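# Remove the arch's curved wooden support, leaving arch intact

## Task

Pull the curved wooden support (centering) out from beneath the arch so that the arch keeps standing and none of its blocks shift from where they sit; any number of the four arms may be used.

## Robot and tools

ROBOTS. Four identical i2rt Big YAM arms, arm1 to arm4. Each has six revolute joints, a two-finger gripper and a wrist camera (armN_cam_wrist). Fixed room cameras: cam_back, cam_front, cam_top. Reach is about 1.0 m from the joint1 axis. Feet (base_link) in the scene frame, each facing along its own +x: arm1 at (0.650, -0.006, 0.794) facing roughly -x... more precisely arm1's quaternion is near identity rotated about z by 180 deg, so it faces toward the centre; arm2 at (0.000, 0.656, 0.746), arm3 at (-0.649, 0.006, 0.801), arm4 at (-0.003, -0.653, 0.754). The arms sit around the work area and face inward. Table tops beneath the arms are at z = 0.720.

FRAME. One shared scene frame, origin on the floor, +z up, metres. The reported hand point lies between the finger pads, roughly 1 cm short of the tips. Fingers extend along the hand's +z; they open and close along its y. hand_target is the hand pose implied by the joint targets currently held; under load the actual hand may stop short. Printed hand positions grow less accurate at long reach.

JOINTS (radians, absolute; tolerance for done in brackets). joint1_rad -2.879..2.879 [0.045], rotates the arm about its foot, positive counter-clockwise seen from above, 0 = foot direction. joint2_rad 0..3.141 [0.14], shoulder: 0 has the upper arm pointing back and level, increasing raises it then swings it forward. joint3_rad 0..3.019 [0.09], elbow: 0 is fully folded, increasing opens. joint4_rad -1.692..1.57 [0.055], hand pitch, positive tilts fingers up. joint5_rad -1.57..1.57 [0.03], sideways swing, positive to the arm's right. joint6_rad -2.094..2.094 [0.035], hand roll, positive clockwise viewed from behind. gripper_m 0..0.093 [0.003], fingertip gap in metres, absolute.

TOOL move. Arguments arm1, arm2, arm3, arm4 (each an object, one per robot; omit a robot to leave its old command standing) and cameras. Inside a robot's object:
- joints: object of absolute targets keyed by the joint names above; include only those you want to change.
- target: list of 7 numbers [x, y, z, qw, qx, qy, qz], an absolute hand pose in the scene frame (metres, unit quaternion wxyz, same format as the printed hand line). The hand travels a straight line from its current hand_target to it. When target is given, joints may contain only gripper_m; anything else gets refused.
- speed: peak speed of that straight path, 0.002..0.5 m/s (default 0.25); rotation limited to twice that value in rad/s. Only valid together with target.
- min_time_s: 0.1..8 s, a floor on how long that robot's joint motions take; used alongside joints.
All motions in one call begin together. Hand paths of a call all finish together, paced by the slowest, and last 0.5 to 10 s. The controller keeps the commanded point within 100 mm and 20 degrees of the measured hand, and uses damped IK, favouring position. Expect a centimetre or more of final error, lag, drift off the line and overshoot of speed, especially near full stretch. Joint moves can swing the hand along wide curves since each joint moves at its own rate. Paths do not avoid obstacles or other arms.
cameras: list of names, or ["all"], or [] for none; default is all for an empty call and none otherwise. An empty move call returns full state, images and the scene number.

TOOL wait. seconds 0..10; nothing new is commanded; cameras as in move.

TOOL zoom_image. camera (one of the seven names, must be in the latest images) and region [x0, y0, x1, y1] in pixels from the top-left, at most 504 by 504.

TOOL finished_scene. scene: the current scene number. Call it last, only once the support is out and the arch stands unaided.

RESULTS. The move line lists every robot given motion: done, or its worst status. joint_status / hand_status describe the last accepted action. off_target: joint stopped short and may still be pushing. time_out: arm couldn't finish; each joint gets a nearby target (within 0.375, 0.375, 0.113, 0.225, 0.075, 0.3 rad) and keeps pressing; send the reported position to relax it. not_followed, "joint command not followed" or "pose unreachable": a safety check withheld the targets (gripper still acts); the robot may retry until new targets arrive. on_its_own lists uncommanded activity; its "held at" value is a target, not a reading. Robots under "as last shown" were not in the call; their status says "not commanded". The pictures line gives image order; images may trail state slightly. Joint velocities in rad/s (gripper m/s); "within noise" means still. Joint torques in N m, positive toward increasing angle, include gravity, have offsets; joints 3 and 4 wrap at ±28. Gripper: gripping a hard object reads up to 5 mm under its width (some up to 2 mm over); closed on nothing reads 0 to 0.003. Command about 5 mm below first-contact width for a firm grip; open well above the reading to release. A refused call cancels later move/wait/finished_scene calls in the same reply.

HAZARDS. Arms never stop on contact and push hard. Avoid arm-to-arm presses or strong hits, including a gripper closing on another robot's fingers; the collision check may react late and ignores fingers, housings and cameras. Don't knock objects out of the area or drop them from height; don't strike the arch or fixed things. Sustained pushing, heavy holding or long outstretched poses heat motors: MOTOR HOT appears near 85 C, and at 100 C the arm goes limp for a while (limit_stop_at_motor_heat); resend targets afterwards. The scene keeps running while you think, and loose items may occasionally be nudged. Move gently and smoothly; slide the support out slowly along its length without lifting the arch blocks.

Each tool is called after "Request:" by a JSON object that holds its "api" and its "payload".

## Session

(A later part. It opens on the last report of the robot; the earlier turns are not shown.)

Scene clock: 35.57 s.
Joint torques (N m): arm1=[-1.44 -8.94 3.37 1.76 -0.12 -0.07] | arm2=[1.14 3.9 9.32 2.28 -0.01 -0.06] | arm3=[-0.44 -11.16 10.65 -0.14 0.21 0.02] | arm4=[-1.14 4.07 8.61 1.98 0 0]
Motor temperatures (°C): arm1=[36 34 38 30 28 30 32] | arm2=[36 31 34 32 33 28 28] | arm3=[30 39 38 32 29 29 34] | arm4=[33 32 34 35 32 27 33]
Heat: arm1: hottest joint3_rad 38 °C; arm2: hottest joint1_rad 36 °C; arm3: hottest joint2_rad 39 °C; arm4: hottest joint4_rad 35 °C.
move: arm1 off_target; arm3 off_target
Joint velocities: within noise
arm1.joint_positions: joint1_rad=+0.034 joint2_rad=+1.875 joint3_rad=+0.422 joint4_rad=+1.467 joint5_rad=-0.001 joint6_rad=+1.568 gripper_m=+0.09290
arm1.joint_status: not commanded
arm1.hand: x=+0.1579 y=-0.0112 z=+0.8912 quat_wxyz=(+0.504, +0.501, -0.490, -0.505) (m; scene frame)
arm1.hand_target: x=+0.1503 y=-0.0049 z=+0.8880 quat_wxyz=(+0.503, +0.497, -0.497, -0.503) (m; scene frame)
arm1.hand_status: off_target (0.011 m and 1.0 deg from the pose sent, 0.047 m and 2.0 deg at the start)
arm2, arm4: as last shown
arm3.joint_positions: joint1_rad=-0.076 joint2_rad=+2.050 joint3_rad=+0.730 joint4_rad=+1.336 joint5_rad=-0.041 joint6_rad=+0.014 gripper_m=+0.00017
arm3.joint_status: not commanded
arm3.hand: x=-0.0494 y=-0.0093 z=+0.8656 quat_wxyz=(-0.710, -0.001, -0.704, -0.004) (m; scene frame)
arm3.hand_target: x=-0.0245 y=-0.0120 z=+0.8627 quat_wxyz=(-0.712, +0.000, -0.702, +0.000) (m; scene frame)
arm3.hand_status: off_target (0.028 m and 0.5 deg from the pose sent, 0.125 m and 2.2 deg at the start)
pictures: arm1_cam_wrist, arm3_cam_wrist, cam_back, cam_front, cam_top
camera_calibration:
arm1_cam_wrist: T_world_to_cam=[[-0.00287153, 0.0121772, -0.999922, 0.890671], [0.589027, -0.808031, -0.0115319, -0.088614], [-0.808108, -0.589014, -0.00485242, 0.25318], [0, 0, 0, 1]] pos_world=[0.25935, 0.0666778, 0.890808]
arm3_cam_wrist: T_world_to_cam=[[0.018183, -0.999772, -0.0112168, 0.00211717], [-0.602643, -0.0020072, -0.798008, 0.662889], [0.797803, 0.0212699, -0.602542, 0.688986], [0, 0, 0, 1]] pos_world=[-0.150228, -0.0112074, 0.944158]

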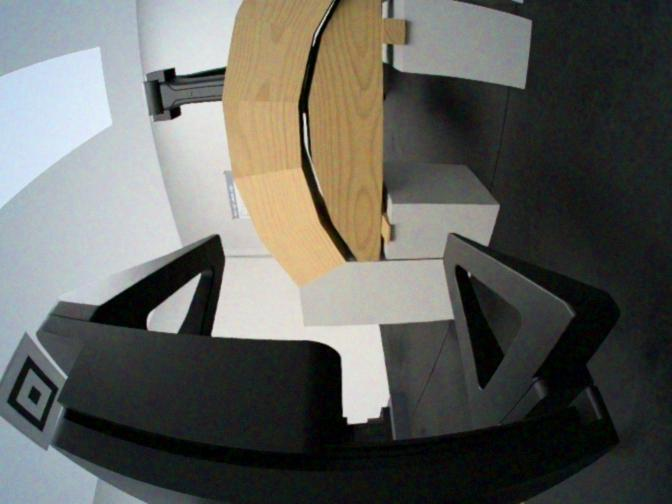

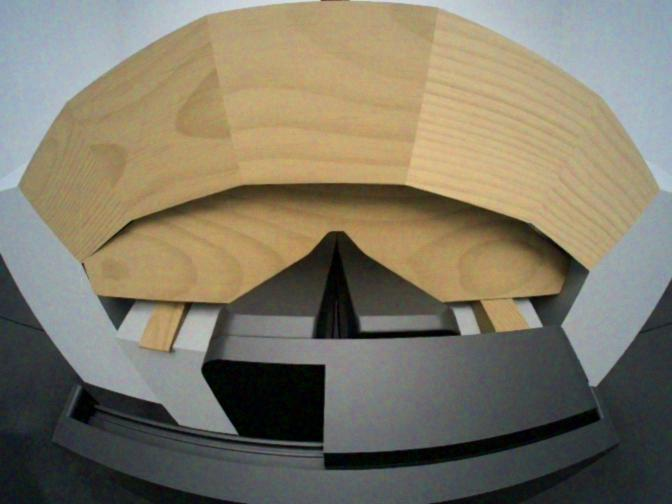

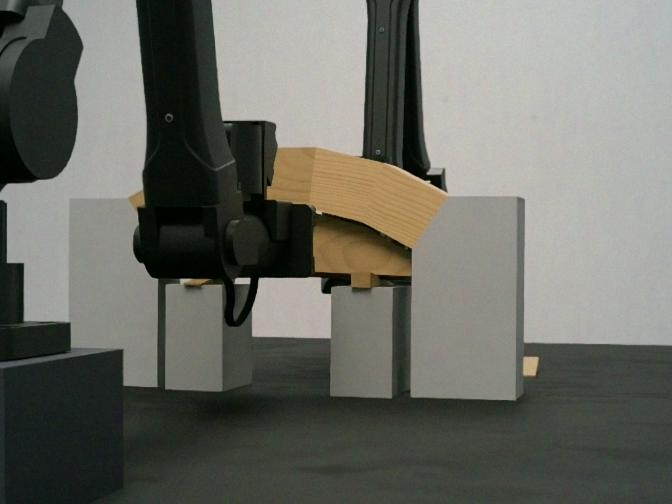

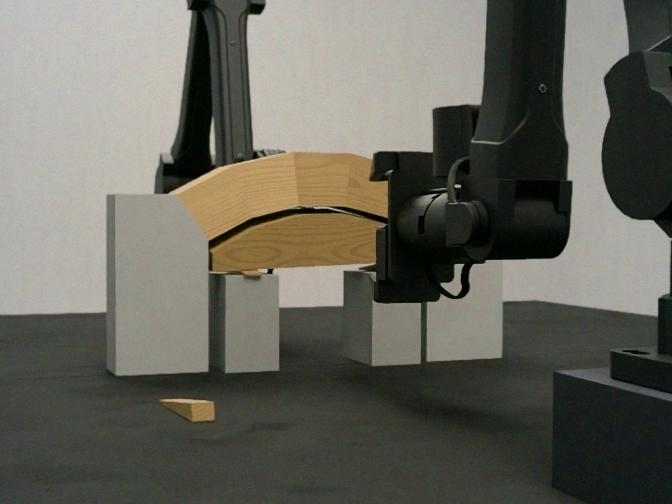

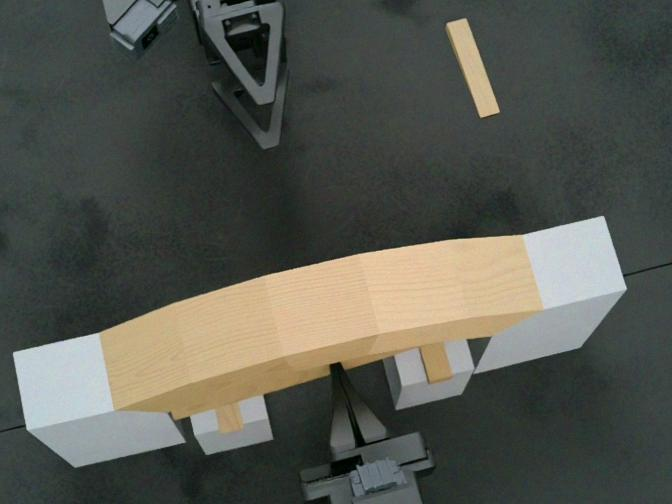

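Request:
{"api": "move", "payload": {"arm1": {"target": [0.142, -0.001, 0.881, 0.5026, 0.4974, -0.4974, -0.5026], "speed": 0.1}, "arm3": {"target": [0.0, -0.012, 0.856, 0.712, 0, 0.7022, 0], "speed": 0.03}, "cameras": ["cam_front", "arm1_cam_wrist", "arm3_cam_wrist", "cam_top"]}}

Scene clock: 37.20 s.
Joint torques (N m): arm1=[-1.49 -8.41 3.43 2.11 -0.12 -0.08] | arm2=[1.03 3.6 9.35 2.26 -0.03 -0.06] | arm3=[-0.26 -8.88 14.93 -0.88 0.31 0] | arm4=[-1.2 3.66 8.59 2.17 -0.03 0.01]
Motor temperatures (°C): arm1=[36 34 38 30 28 30 32] | arm2=[36 31 34 32 33 28 28] | arm3=[30 39 38 31 29 29 34] | arm4=[33 32 34 35 32 27 33]
Heat: arm1: hottest joint3_rad 38 °C; arm2: hottest joint1_rad 36 °C; arm3: hottest joint2_rad 39 °C; arm4: hottest joint4_rad 35 °C.
move: arm1 off_target; arm3 off_target
Joint velocities: within noise
arm1.joint_positions: joint1_rad=+0.023 joint2_rad=+1.898 joint3_rad=+0.446 joint4_rad=+1.467 joint5_rad=-0.013 joint6_rad=+1.568 gripper_m=+0.09290
arm1.joint_status: not commanded
arm1.hand: x=+0.1495 y=-0.0075 z=+0.8879 quat_wxyz=(+0.504, +0.501, -0.490, -0.505) (m; scene frame)
arm1.hand_target: x=+0.1424 y=-0.0011 z=+0.8811 quat_wxyz=(+0.503, +0.497, -0.497, -0.503) (m; scene frame)
arm1.hand_status: off_target (0.012 m and 1.0 deg from the pose sent, 0.022 m and 1.0 deg at the start)
arm2.joint_positions: joint1_rad=+0.031 joint2_rad=+0.603 joint3_rad=+1.457 joint4_rad=-1.387 joint5_rad=-0.263 joint6_rad=+0.761 gripper_m=+0.09396
arm2.joint_status: not commanded
arm2.hand: x=+0.0421 y=+0.4486 z=+1.3126 quat_wxyz=(-0.497, -0.768, -0.393, +0.094) (m; scene frame)
arm2.hand_target: x=+0.0421 y=+0.4516 z=+1.3209 quat_wxyz=(-0.505, -0.763, -0.391, +0.098) (m; scene frame)
arm2.hand_status: not commanded
arm3.joint_positions: joint1_rad=-0.076 joint2_rad=+2.053 joint3_rad=+0.736 joint4_rad=+1.331 joint5_rad=-0.041 joint6_rad=+0.014 gripper_m=+0.00017
arm3.joint_status: not commanded
arm3.hand: x=-0.0475 y=-0.0094 z=+0.8648 quat_wxyz=(-0.709, -0.001, -0.705, -0.004) (m; scene frame)
arm3.hand_target: x=-0.0070 y=-0.0119 z=+0.8584 quat_wxyz=(-0.712, +0.000, -0.702, +0.000) (m; scene frame)
arm3.hand_status: off_target (0.048 m and 0.6 deg from the pose sent, 0.050 m and 0.5 deg at the start)
arm4.joint_positions: joint1_rad=-0.454 joint2_rad=+0.631 joint3_rad=+1.450 joint4_rad=-1.565 joint5_rad=-0.075 joint6_rad=-0.150 gripper_m=+0.09396
arm4.joint_status: not commanded
arm4.hand: x=+0.0668 y=-0.4724 z=+1.2759 quat_wxyz=(-0.346, +0.552, -0.728, -0.214) (m; scene frame)
arm4.hand_target: x=+0.0658 y=-0.4742 z=+1.2836 quat_wxyz=(-0.354, +0.550, -0.724, -0.218) (m; scene frame)
arm4.hand_status: not commanded
pictures: arm1_cam_wrist, arm3_cam_wrist, cam_front, cam_top
camera_calibration:
arm1_cam_wrist: T_world_to_cam=[[-0.00513556, 0.0123788, -0.99991, 0.887541], [0.589396, -0.807739, -0.0130269, -0.079585], [-0.807828, -0.58941, -0.00314784, 0.246941], [0, 0, 0, 1]] pos_world=[0.250951, 0.070279, 0.887202]
arm3_cam_wrist: T_world_to_cam=[[0.0181843, -0.99977, -0.0113907, 0.00213604], [-0.604192, -0.00191071, -0.796836, 0.662346], [0.796631, 0.0213721, -0.604088, 0.688233], [0, 0, 0, 1]] pos_world=[-0.148122, -0.0113079, 0.943559]

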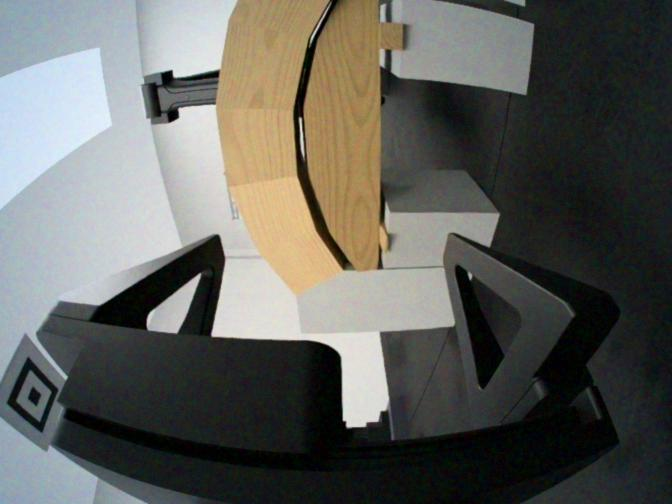

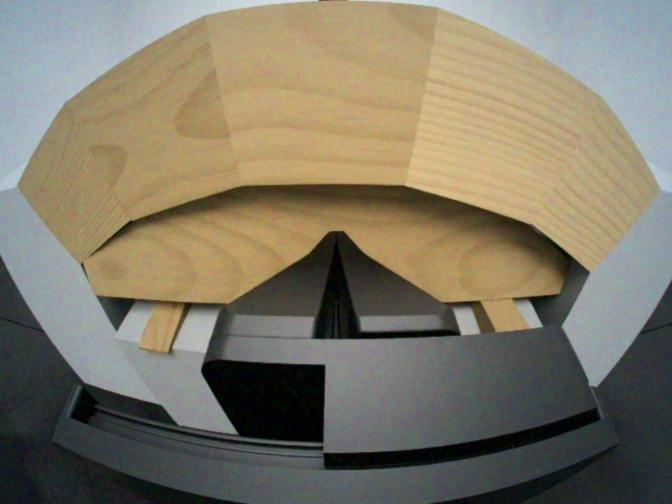

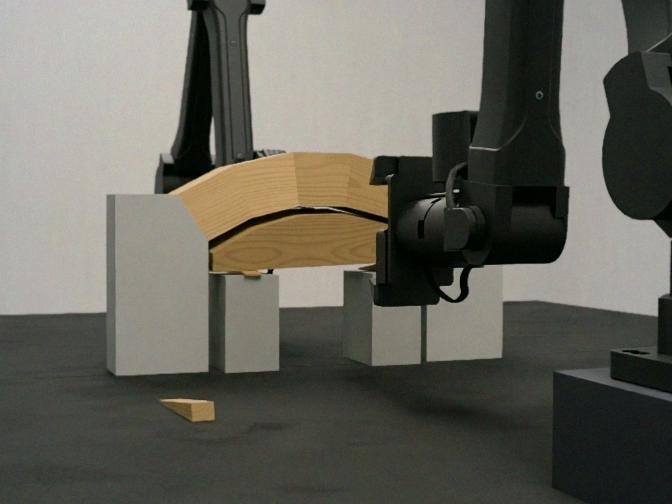

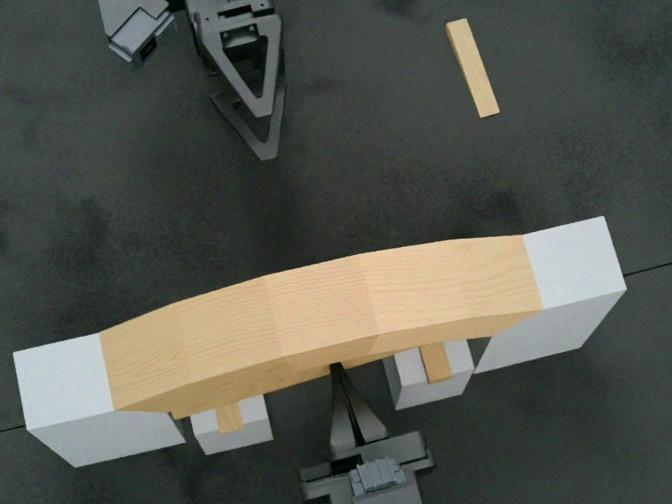

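Request:
{"api": "zoom_image", "payload": {"camera": "cam_front", "region": [190, 140, 400, 290]}}

Request:
{"api": "zoom_image", "payload": {"camera": "arm3_cam_wrist", "region": [60, 160, 600, 360]}}

Request:
{"api": "zoom_image", "payload": {"camera": "arm3_cam_wrist", "region": [60, 160, 340, 360]}}

Request:
{"api": "zoom_image", "payload": {"camera": "arm3_cam_wrist", "region": [330, 160, 610, 360]}}

Request:
{"api": "zoom_image", "payload": {"camera": "arm1_cam_wrist", "region": [220, 0, 520, 300]}}

Scaled by 2.400 from the camera's 672x504 image, which has a finer 960x720 frame.

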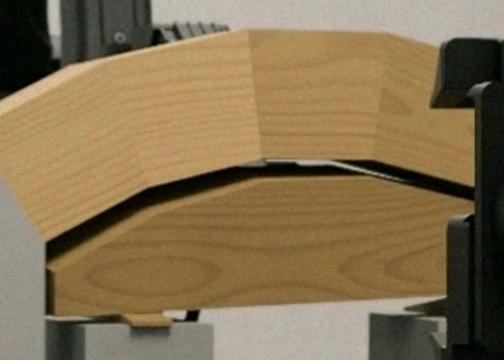

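Region (60, 160, 600, 360) is 540x200 pixels. A region can be at most 504 by 504 pixels.

Scaled by 1.800 from the camera's 672x504 image, which has a finer 960x720 frame.

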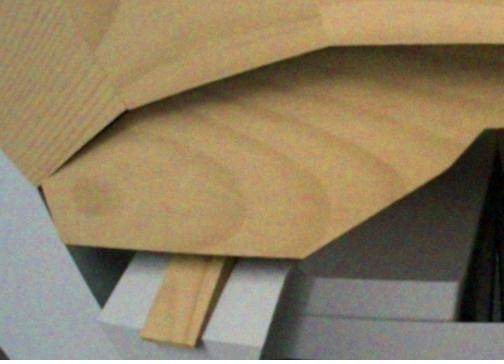

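Scaled by 1.800 from the camera's 672x504 image, which has a finer 960x720 frame.

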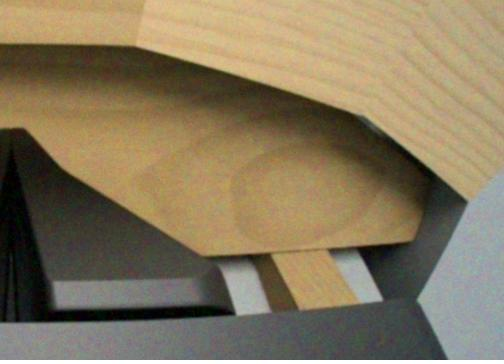

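Scaled by 1.680 from the camera's 672x504 image, which has a finer 960x720 frame.

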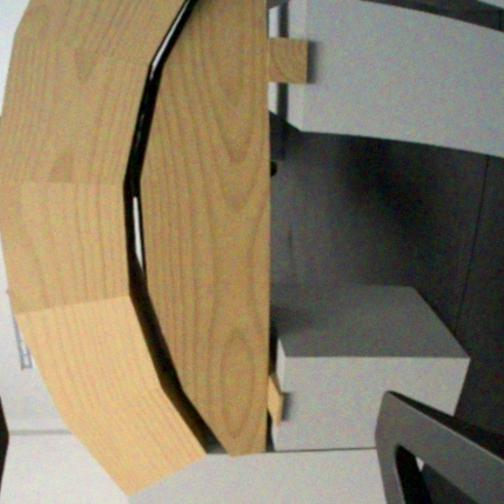

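Request:
{"api": "move", "payload": {"arm3": {"target": [-0.085, -0.005, 0.862, 0.712, 0, 0.7022, 0], "speed": 0.1}, "cameras": []}}

Request:
{"api": "move", "payload": {"arm3": {"target": [-0.08, 0.062, 0.864, 0.712, 0, 0.7022, 0], "speed": 0.15}, "cameras": ["arm3_cam_wrist", "cam_top"]}}

Scene clock: 40.50 s.
Joint torques (N m): arm1=[-1.38 -8.35 3.44 2.14 -0.12 -0.07] | arm2=[1.32 3.72 9.36 2.3 -0.02 -0.07] | arm3=[0.5 -14.1 2.74 2.26 0.28 0] | arm4=[-0.91 4.07 8.72 2.18 -0.04 0.01]
Motor temperatures (°C): arm1=[36 35 38 30 28 30 32] | arm2=[36 31 34 32 33 28 28] | arm3=[30 39 39 31 29 29 34] | arm4=[33 32 34 35 32 27 33]
Heat: arm1: hottest joint3_rad 38 °C; arm2: hottest joint1_rad 36 °C; arm3: hottest joint2_rad 39 °C; arm4: hottest joint4_rad 35 °C.
move: arm3 off_target
Joint velocities: within noise
arm1, arm2, arm4: as last shown
arm1.hand_target: x=+0.1424 y=-0.0011 z=+0.8810 quat_wxyz=(+0.503, +0.497, -0.497, -0.503) (m; scene frame)
arm3.joint_positions: joint1_rad=-0.076 joint2_rad=+2.053 joint3_rad=+0.637 joint4_rad=+1.410 joint5_rad=-0.031 joint6_rad=+0.014 gripper_m=+0.00017
arm3.joint_status: not commanded
arm3.hand: x=-0.0843 y=-0.0099 z=+0.8525 quat_wxyz=(-0.702, -0.005, -0.712, +0.000) (m; scene frame)
arm3.hand_target: x=-0.0850 y=-0.0051 z=+0.8619 quat_wxyz=(-0.712, +0.000, -0.702, +0.000) (m; scene frame)
arm3.hand_status: off_target (0.011 m and 1.6 deg from the pose sent, 0.038 m and 0.6 deg at the start)
pictures: none
No camera images: "cameras" was empty.

Scene clock: 41.63 s.
Joint torques (N m): arm1=[-1.49 -8.35 3.43 2.13 -0.12 -0.08] | arm2=[1.14 3.6 9.4 2.26 -0.01 -0.06] | arm3=[0.15 -14.27 4.67 1.18 0.27 -0.03] | arm4=[-0.62 3.49 8.59 2.11 -0.01 0.02]
Motor temperatures (°C): arm1=[36 35 38 30 28 30 32] | arm2=[36 31 34 32 32 28 28] | arm3=[30 39 39 31 29 29 34] | arm4=[33 32 34 35 32 27 33]
Heat: arm1: hottest joint3_rad 38 °C; arm2: hottest joint1_rad 36 °C; arm3: hottest joint2_rad 39 °C; arm4: hottest joint4_rad 35 °C.
move: arm3 off_target
Joint velocities: within noise
arm1, arm2, arm4: as last shown
arm3.joint_positions: joint1_rad=+0.101 joint2_rad=+2.053 joint3_rad=+0.637 joint4_rad=+1.410 joint5_rad=+0.138 joint6_rad=+0.014 gripper_m=+0.00017
arm3.joint_status: not commanded
arm3.hand: x=-0.0877 y=+0.0602 z=+0.8521 quat_wxyz=(-0.702, -0.002, -0.712, -0.003) (m; scene frame)
arm3.hand_target: x=-0.0803 y=+0.0620 z=+0.8641 quat_wxyz=(-0.712, +0.000, -0.702, +0.000) (m; scene frame)
arm3.hand_status: off_target (0.014 m and 1.6 deg from the pose sent, 0.073 m and 1.6 deg at the start)
pictures: arm3_cam_wrist, cam_top
camera_calibration:
arm3_cam_wrist: T_world_to_cam=[[0.014716, -0.99983, -0.0110715, 0.0717646], [-0.619818, -0.000433043, -0.784745, 0.61627], [0.784607, 0.0184107, -0.619719, 0.723657], [0, 0, 0, 1]] pos_world=[-0.186867, 0.0586963, 0.932873]

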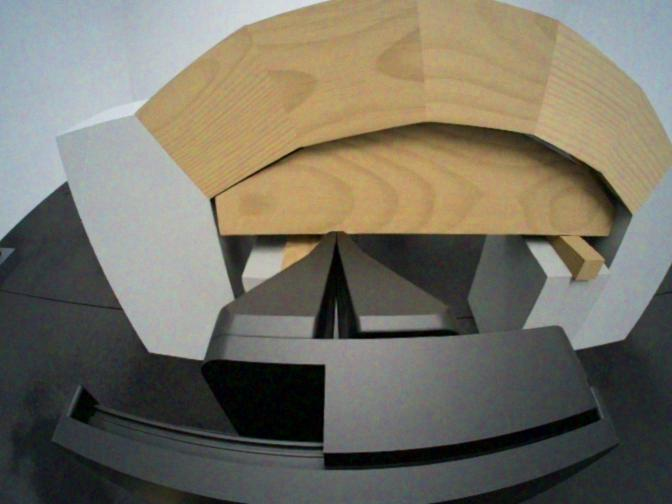

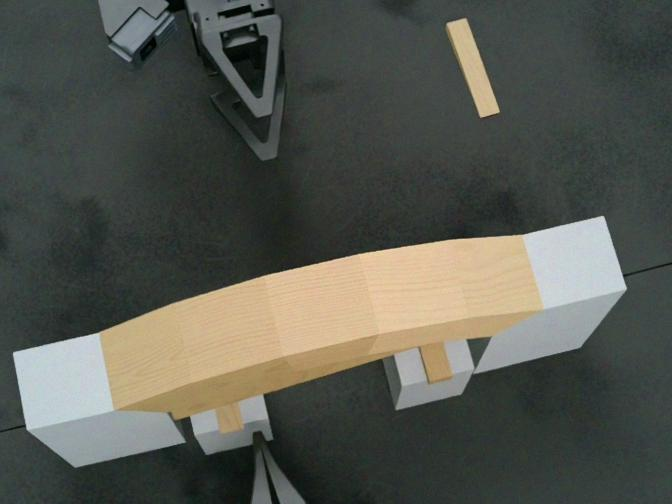

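Request:
{"api": "move", "payload": {"arm3": {"target": [-0.02, 0.064, 0.864, 0.712, 0, 0.7022, 0], "speed": 0.05}, "cameras": ["arm3_cam_wrist", "cam_top", "cam_front", "arm1_cam_wrist"]}}

Scene clock: 43.60 s.
Joint torques (N m): arm1=[-1.49 -8.41 3.41 2.13 -0.12 -0.08] | arm2=[1.44 3.72 9.4 2.28 -0.02 -0.04] | arm3=[-1.08 -13.1 7.68 0.96 -0.02 -0.02] | arm4=[-0.73 4.13 8.75 2.06 0.02 0.02]
Motor temperatures (°C): arm1=[36 35 38 30 28 30 32] | arm2=[36 31 34 32 32 28 28] | arm3=[30 39 39 31 29 29 34] | arm4=[33 32 34 35 32 27 33]
Heat: arm1: hottest joint3_rad 38 °C; arm2: hottest joint1_rad 36 °C; arm3: hottest joint2_rad 39 °C; arm4: hottest joint4_rad 35 °C.
move: arm3 off_target
Joint velocities: within noise
arm1, arm2, arm4: as last shown
arm3.joint_positions: joint1_rad=+0.099 joint2_rad=+2.066 joint3_rad=+0.787 joint4_rad=+1.292 joint5_rad=+0.131 joint6_rad=+0.013 gripper_m=+0.00017
arm3.joint_status: not commanded
arm3.hand: x=-0.0334 y=+0.0680 z=+0.8643 quat_wxyz=(-0.709, +0.000, -0.705, -0.005) (m; scene frame)
arm3.hand_target: x=-0.0206 y=+0.0637 z=+0.8641 quat_wxyz=(-0.712, +0.000, -0.702, +0.000) (m; scene frame)
arm3.hand_status: off_target (0.014 m and 0.8 deg from the pose sent, 0.069 m and 1.6 deg at the start)
pictures: arm1_cam_wrist, arm3_cam_wrist, cam_front, cam_top
camera_calibration:
arm1_cam_wrist: T_world_to_cam=[[-0.00513556, 0.0123788, -0.99991, 0.887541], [0.589396, -0.807739, -0.0130269, -0.079585], [-0.807828, -0.58941, -0.00314784, 0.246941], [0, 0, 0, 1]] pos_world=[0.250951, 0.070279, 0.887202]
arm3_cam_wrist: T_world_to_cam=[[0.0208283, -0.9997, -0.0128568, 0.0806827], [-0.605775, -0.00238874, -0.795632, 0.669523], [0.795363, 0.02436, -0.605643, 0.676186], [0, 0, 0, 1]] pos_world=[-0.133913, 0.065786, 0.943259]

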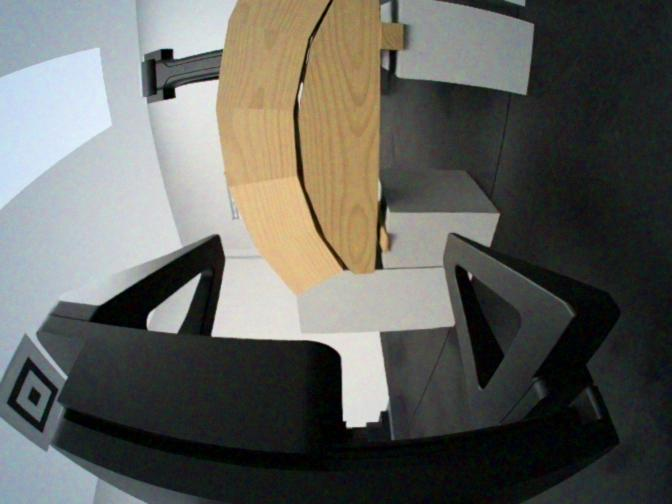

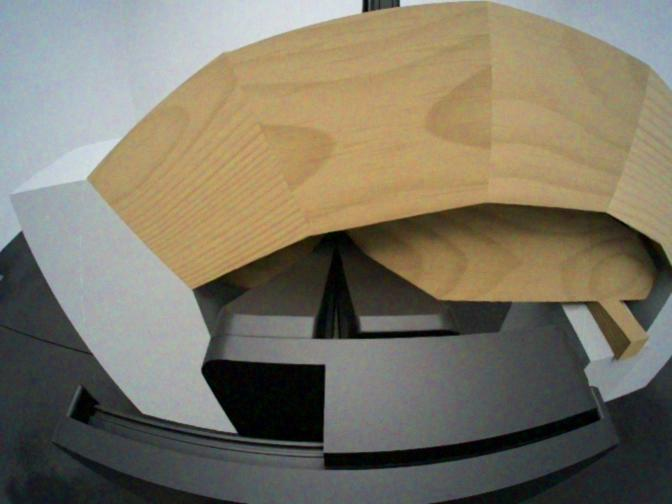

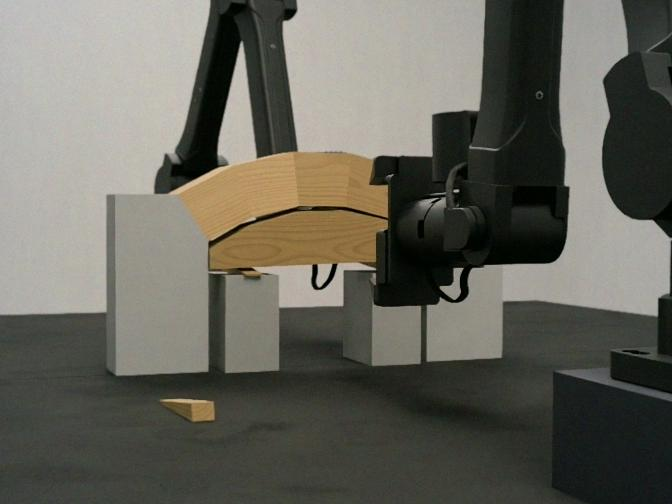

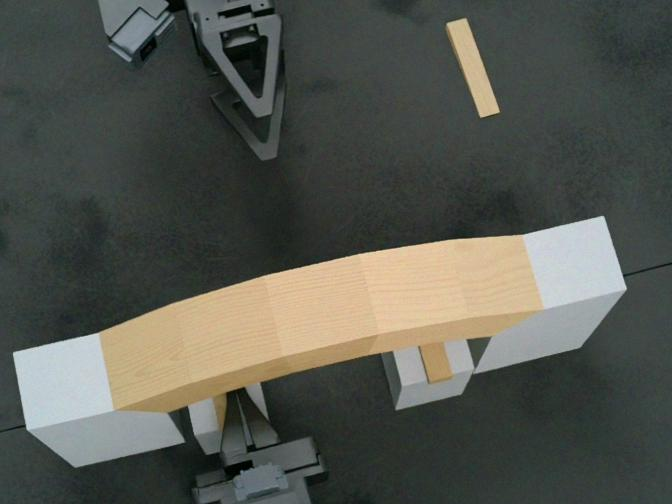

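Request:
{"api": "zoom_image", "payload": {"camera": "arm1_cam_wrist", "region": [250, 0, 430, 150]}}

Request:
{"api": "zoom_image", "payload": {"camera": "arm1_cam_wrist", "region": [250, 140, 430, 290]}}

Request:
{"api": "zoom_image", "payload": {"camera": "cam_front", "region": [190, 140, 400, 290]}}

Request:
{"api": "zoom_image", "payload": {"camera": "arm3_cam_wrist", "region": [180, 160, 420, 350]}}

Scaled by 2.800 from the camera's 672x504 image, which has a finer 960x720 frame.

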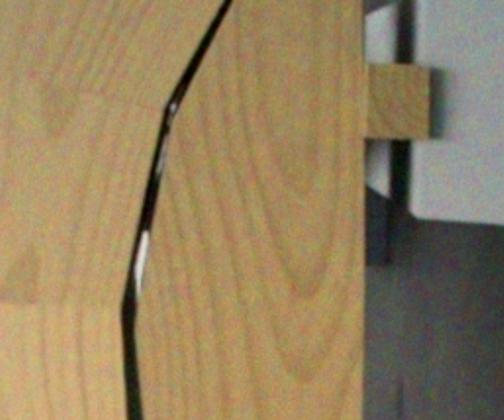

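Scaled by 2.800 from the camera's 672x504 image, which has a finer 960x720 frame.

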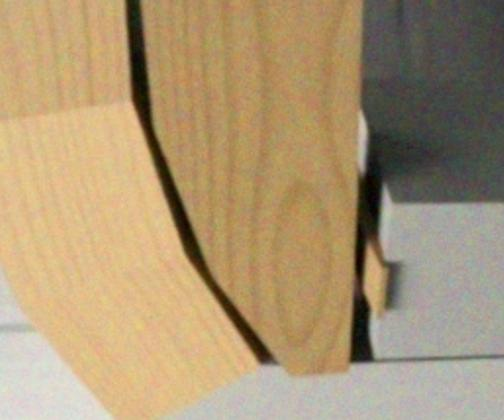

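Scaled by 2.400 from the camera's 672x504 image, which has a finer 960x720 frame.

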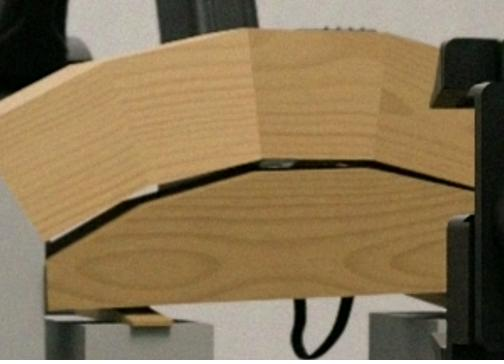

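Scaled by 2.100 from the camera's 672x504 image, which has a finer 960x720 frame.

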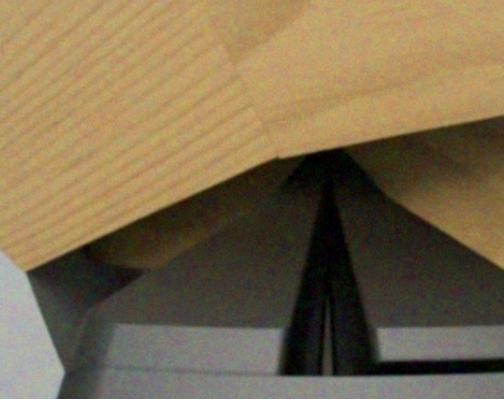

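Request:
{"api": "move", "payload": {"arm3": {"target": [-0.09, 0.06, 0.87, 0.712, 0, 0.7022, 0], "speed": 0.2}, "cameras": []}}

Request:
{"api": "move", "payload": {"arm3": {"target": [-0.085, -0.064, 0.87, 0.712, 0, 0.7022, 0], "speed": 0.25}, "cameras": ["arm3_cam_wrist", "cam_top"]}}

Request:
{"api": "zoom_image", "payload": {"camera": "arm3_cam_wrist", "region": [80, 100, 580, 340]}}

Scene clock: 45.70 s.
Joint torques (N m): arm1=[-1.44 -8.35 3.41 2.13 -0.12 -0.08] | arm2=[1.2 3.78 9.42 2.25 -0.01 -0.04] | arm3=[0.03 -15.21 2.63 2.13 0.27 -0.02] | arm4=[-0.91 4.01 8.62 2.09 -0.01 0.04]
Motor temperatures (°C): arm1=[36 35 38 30 28 30 32] | arm2=[36 31 34 32 32 28 28] | arm3=[30 39 39 31 29 29 34] | arm4=[33 32 34 35 32 27 33]
Heat: arm1: hottest joint3_rad 38 °C; arm2: hottest joint1_rad 36 °C; arm3: hottest joint2_rad 39 °C; arm4: hottest joint4_rad 35 °C.
move: arm3 off_target
Joint velocities: within noise
arm1, arm2, arm4: as last shown
arm3.joint_positions: joint1_rad=+0.099 joint2_rad=+2.036 joint3_rad=+0.630 joint4_rad=+1.390 joint5_rad=+0.137 joint6_rad=+0.013 gripper_m=+0.00017
arm3.joint_status: not commanded
arm3.hand: x=-0.0892 y=+0.0592 z=+0.8539 quat_wxyz=(-0.699, -0.001, -0.715, -0.002) (m; scene frame)
arm3.hand_target: x=-0.0899 y=+0.0598 z=+0.8697 quat_wxyz=(-0.712, +0.000, -0.702, +0.000) (m; scene frame)
arm3.hand_status: off_target (0.016 m and 2.2 deg from the pose sent, 0.057 m and 0.8 deg at the start)
pictures: none
No camera images: "cameras" was empty.

Scene clock: 47.00 s.
Joint torques (N m): arm1=[-1.49 -8.53 3.48 2.11 -0.11 -0.07] | arm2=[1.08 3.55 9.36 2.32 -0.03 -0.05] | arm3=[-0.44 -14.56 5.15 1.32 0.05 0.06] | arm4=[-0.38 4.48 8.64 1.96 -0.02 0.03]
Motor temperatures (°C): arm1=[36 35 38 30 28 30 32] | arm2=[36 31 34 32 32 28 28] | arm3=[30 39 39 31 29 29 34] | arm4=[33 32 34 35 32 27 33]
Heat: arm1: hottest joint3_rad 38 °C; arm2: hottest joint1_rad 36 °C; arm3: hottest joint2_rad 39 °C; arm4: hottest joint4_rad 35 °C.
move: arm3 off_target
Joint velocities: within noise
arm1, arm2, arm4: as last shown
arm3.joint_positions: joint1_rad=-0.217 joint2_rad=+2.036 joint3_rad=+0.621 joint4_rad=+1.397 joint5_rad=-0.174 joint6_rad=+0.012 gripper_m=+0.00017
arm3.joint_status: not commanded
arm3.hand: x=-0.0953 y=-0.0637 z=+0.8537 quat_wxyz=(-0.698, -0.005, -0.716, -0.001) (m; scene frame)
arm3.hand_target: x=-0.0855 y=-0.0639 z=+0.8702 quat_wxyz=(-0.712, +0.000, -0.702, +0.000) (m; scene frame)
arm3.hand_status: off_target (0.019 m and 2.3 deg from the pose sent, 0.124 m and 2.2 deg at the start)
pictures: arm3_cam_wrist, cam_top
camera_calibration:
arm3_cam_wrist: T_world_to_cam=[[0.00872874, -0.999865, -0.0139459, -0.0500619], [-0.62942, 0.00534329, -0.777047, 0.605659], [0.777016, 0.0155605, -0.629288, 0.740124], [0, 0, 0, 1]] pos_world=[-0.193437, -0.064808, 0.935678]

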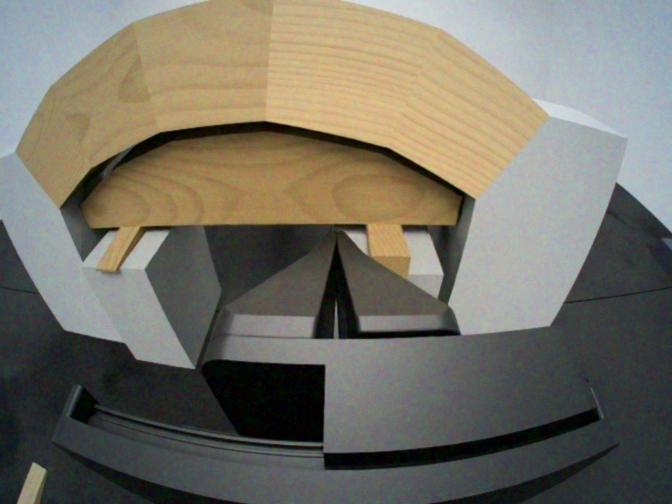

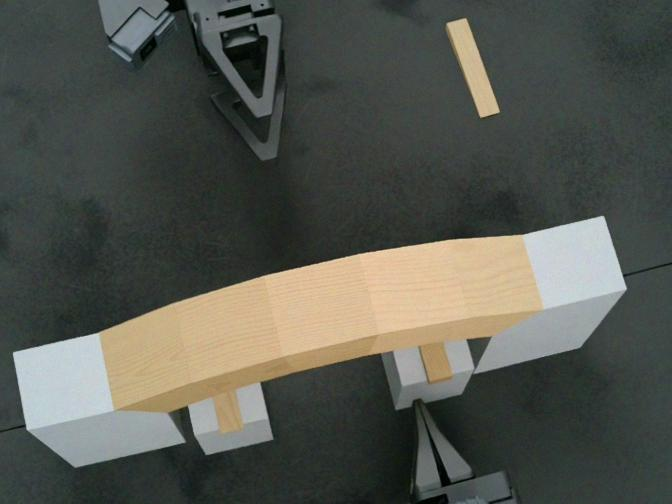

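Scaled by 1.008 from the camera's 672x504 image, which has a finer 960x720 frame.

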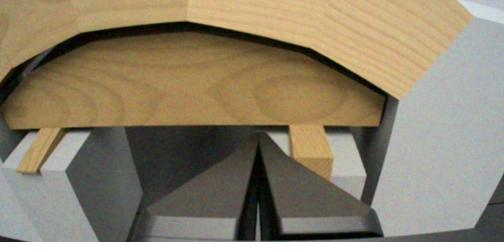

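Request:
{"api": "move", "payload": {"arm3": {"target": [-0.012, -0.062, 0.866, 0.712, 0, 0.7022, 0], "speed": 0.06}, "cameras": ["arm3_cam_wrist", "cam_top", "cam_front", "arm1_cam_wrist"]}}

Request:
{"api": "zoom_image", "payload": {"camera": "arm1_cam_wrist", "region": [220, 0, 520, 300]}}

Request:
{"api": "zoom_image", "payload": {"camera": "cam_front", "region": [190, 140, 400, 290]}}

Scene clock: 49.13 s.
Joint torques (N m): arm1=[-1.44 -8.29 3.44 2.15 -0.13 -0.07] | arm2=[1.03 3.72 9.37 2.32 0 -0.07] | arm3=[0.67 -13.27 8.18 0.83 0.27 0.05] | arm4=[-0.97 3.84 8.65 2.09 -0.01 0]
Motor temperatures (°C): arm1=[36 35 38 30 28 30 32] | arm2=[36 31 35 32 32 28 28] | arm3=[30 39 39 31 29 29 34] | arm4=[33 32 34 35 32 27 33]
Heat: arm1: hottest joint3_rad 38 °C; arm2: hottest joint1_rad 36 °C; arm3: hottest joint2_rad 39 °C; arm4: hottest joint4_rad 35 °C.
move: arm3 off_target
Joint velocities: within noise
arm1, arm2, arm4: as last shown
arm3.joint_positions: joint1_rad=-0.196 joint2_rad=+2.069 joint3_rad=+0.810 joint4_rad=+1.274 joint5_rad=-0.148 joint6_rad=+0.012 gripper_m=+0.00017
arm3.joint_status: not commanded
arm3.hand: x=-0.0267 y=-0.0668 z=+0.8670 quat_wxyz=(-0.709, -0.004, -0.705, +0.002) (m; scene frame)
arm3.hand_target: x=-0.0128 y=-0.0619 z=+0.8663 quat_wxyz=(-0.712, +0.000, -0.702, +0.000) (m; scene frame)
arm3.hand_status: off_target (0.016 m and 0.7 deg from the pose sent, 0.084 m and 2.3 deg at the start)
pictures: arm1_cam_wrist, arm3_cam_wrist, cam_front, cam_top
camera_calibration:
arm1_cam_wrist: T_world_to_cam=[[-0.00513556, 0.0123788, -0.99991, 0.887541], [0.589396, -0.807739, -0.0130269, -0.079585], [-0.807828, -0.58941, -0.00314784, 0.246941], [0, 0, 0, 1]] pos_world=[0.250951, 0.070279, 0.887202]
arm3_cam_wrist: T_world_to_cam=[[0.005135, -0.999952, -0.00830484, -0.0586772], [-0.604551, 0.00351109, -0.796559, 0.676551], [0.79655, 0.00911103, -0.604504, 0.673838], [0, 0, 0, 1]] pos_world=[-0.127435, -0.0671892, 0.945763]

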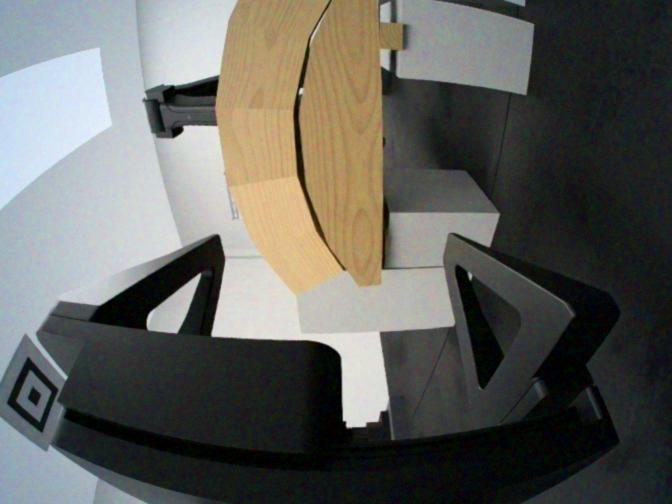

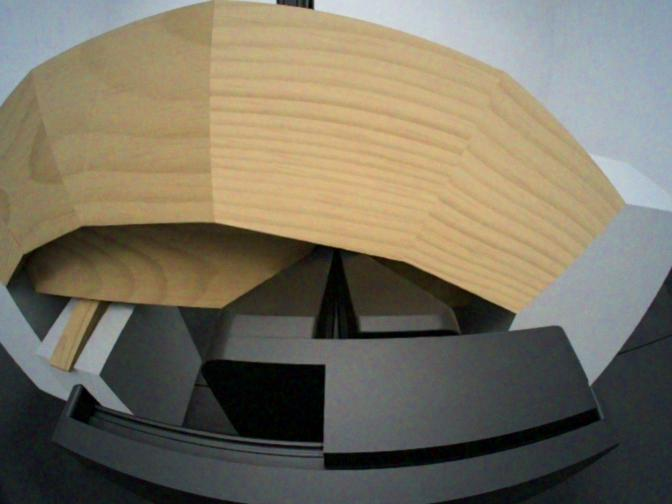

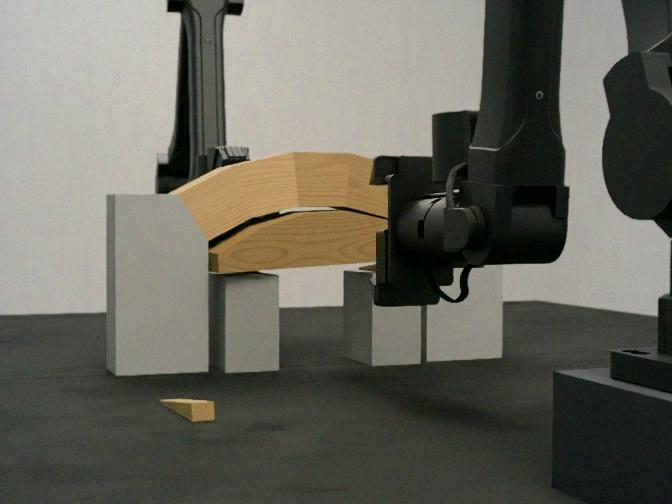

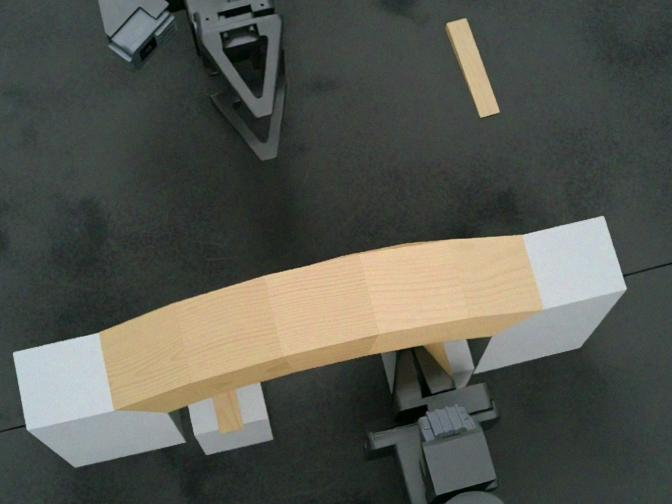

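Scaled by 1.680 from the camera's 672x504 image, which has a finer 960x720 frame.

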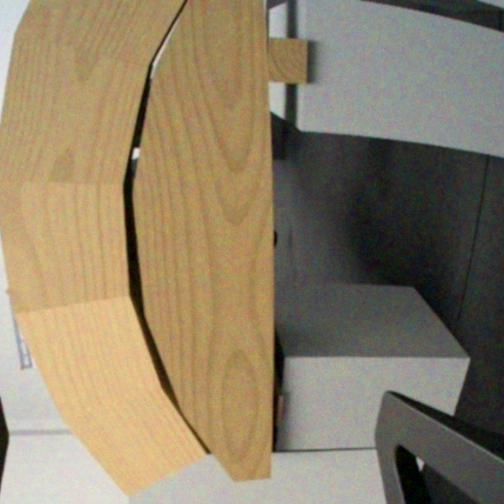

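Scaled by 2.400 from the camera's 672x504 image, which has a finer 960x720 frame.

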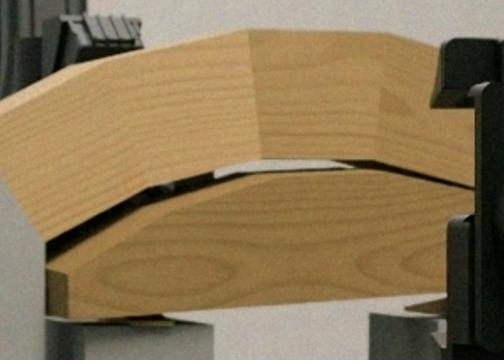

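Request:
{"api": "move", "payload": {"arm1": {"target": [0.028, -0.003, 0.873, 0.5, 0.5, -0.5, -0.5], "speed": 0.1}, "cameras": ["arm3_cam_wrist", "cam_top", "cam_front", "arm1_cam_wrist", "cam_back"]}}

Request:
{"api": "zoom_image", "payload": {"camera": "arm1_cam_wrist", "region": [200, 50, 500, 350]}}

Request:
{"api": "zoom_image", "payload": {"camera": "cam_front", "region": [190, 140, 440, 320]}}

Scene clock: 51.60 s.
Joint torques (N m): arm1=[-0.91 -11.93 5.59 1.85 0.12 -0.07] | arm2=[1.26 3.6 9.26 2.3 -0.01 -0.05] | arm3=[0.62 -13.16 8.18 0.85 0.28 0.06] | arm4=[-0.97 4.07 8.65 2.03 -0.05 0.02]
Motor temperatures (°C): arm1=[36 35 38 30 28 30 32] | arm2=[36 31 35 31 32 28 28] | arm3=[30 39 39 31 29 29 34] | arm4=[33 32 35 35 32 27 33]
Heat: arm1: hottest joint3_rad 38 °C; arm2: hottest joint1_rad 36 °C; arm3: hottest joint2_rad 39 °C; arm4: hottest joint3_rad 35 °C.
move: arm1 off_target
Joint velocities: within noise
arm1.joint_positions: joint1_rad=+0.023 joint2_rad=+2.004 joint3_rad=+0.757 joint4_rad=+1.256 joint5_rad=-0.011 joint6_rad=+1.568 gripper_m=+0.09290
arm1.joint_status: not commanded
arm1.hand: x=+0.0387 y=-0.0068 z=+0.8823 quat_wxyz=(+0.502, +0.502, -0.492, -0.504) (m; scene frame)
arm1.hand_target: x=+0.0287 y=-0.0031 z=+0.8730 quat_wxyz=(+0.500, +0.500, -0.500, -0.500) (m; scene frame)
arm1.hand_status: off_target (0.015 m and 1.1 deg from the pose sent, 0.123 m and 1.4 deg at the start)
arm2, arm3, arm4: as last shown
pictures: arm1_cam_wrist, arm3_cam_wrist, cam_back, cam_front, cam_top
camera_calibration:
arm1_cam_wrist: T_world_to_cam=[[0.00089308, 0.0123154, -0.999924, 0.881154], [0.587569, -0.809119, -0.00944058, -0.0168139], [-0.809174, -0.587516, -0.00795874, 0.162088], [0, 0, 0, 1]] pos_world=[0.140249, 0.0707728, 0.882218]
arm3_cam_wrist: T_world_to_cam=[[0.005135, -0.999952, -0.00830484, -0.0586772], [-0.604551, 0.00351109, -0.796559, 0.676551], [0.79655, 0.00911103, -0.604504, 0.673838], [0, 0, 0, 1]] pos_world=[-0.127435, -0.0671892, 0.945763]

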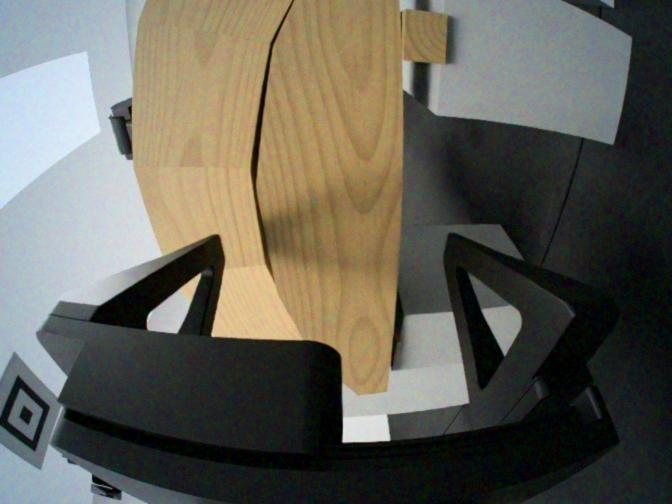

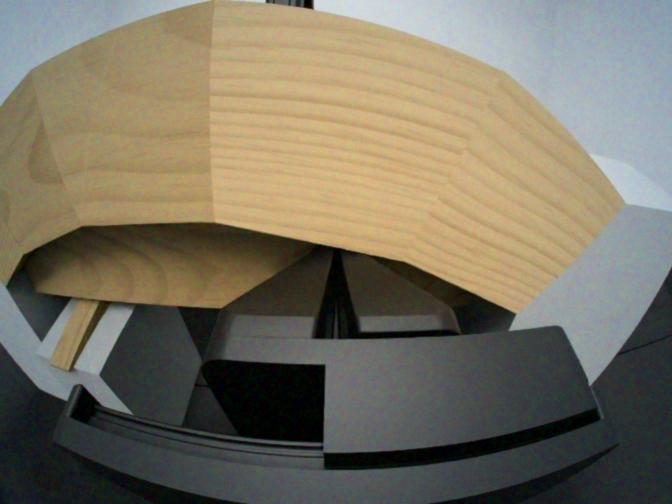

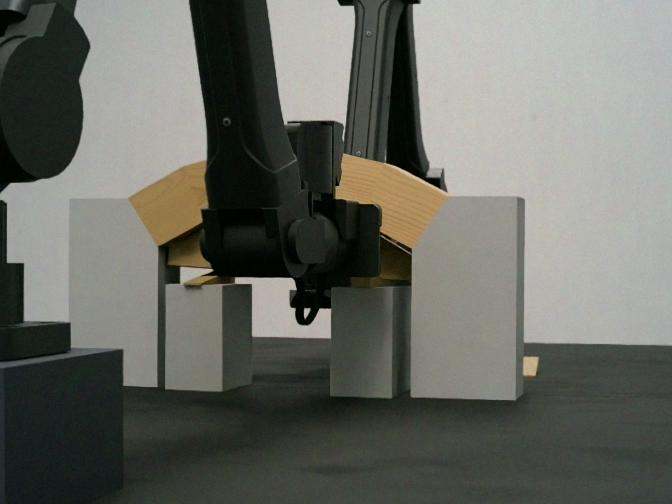

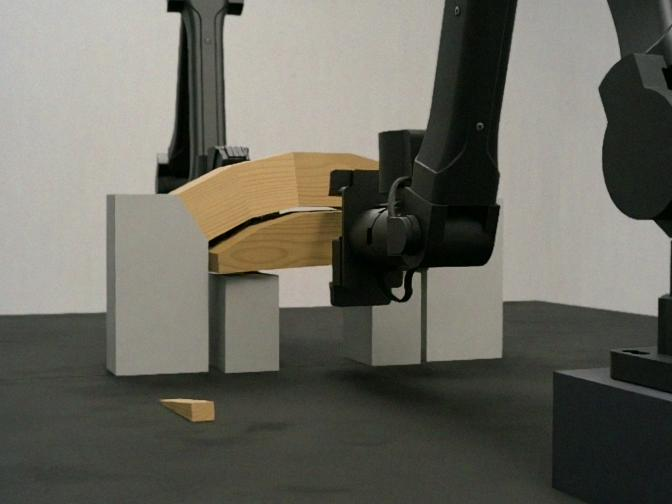

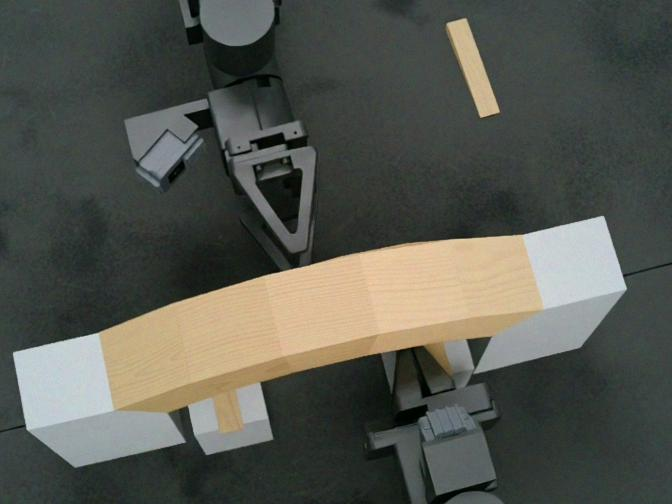

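Scaled by 1.680 from the camera's 672x504 image, which has a finer 960x720 frame.

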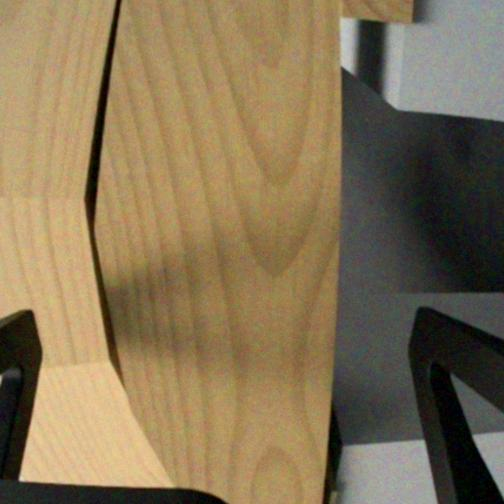

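Scaled by 2.016 from the camera's 672x504 image, which has a finer 960x720 frame.

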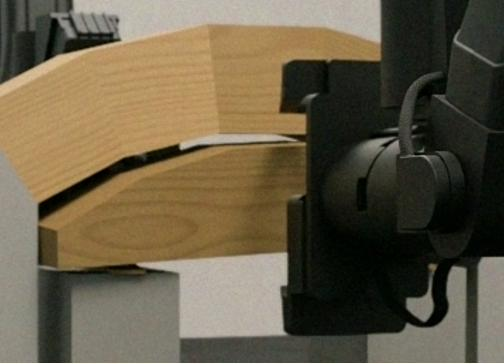

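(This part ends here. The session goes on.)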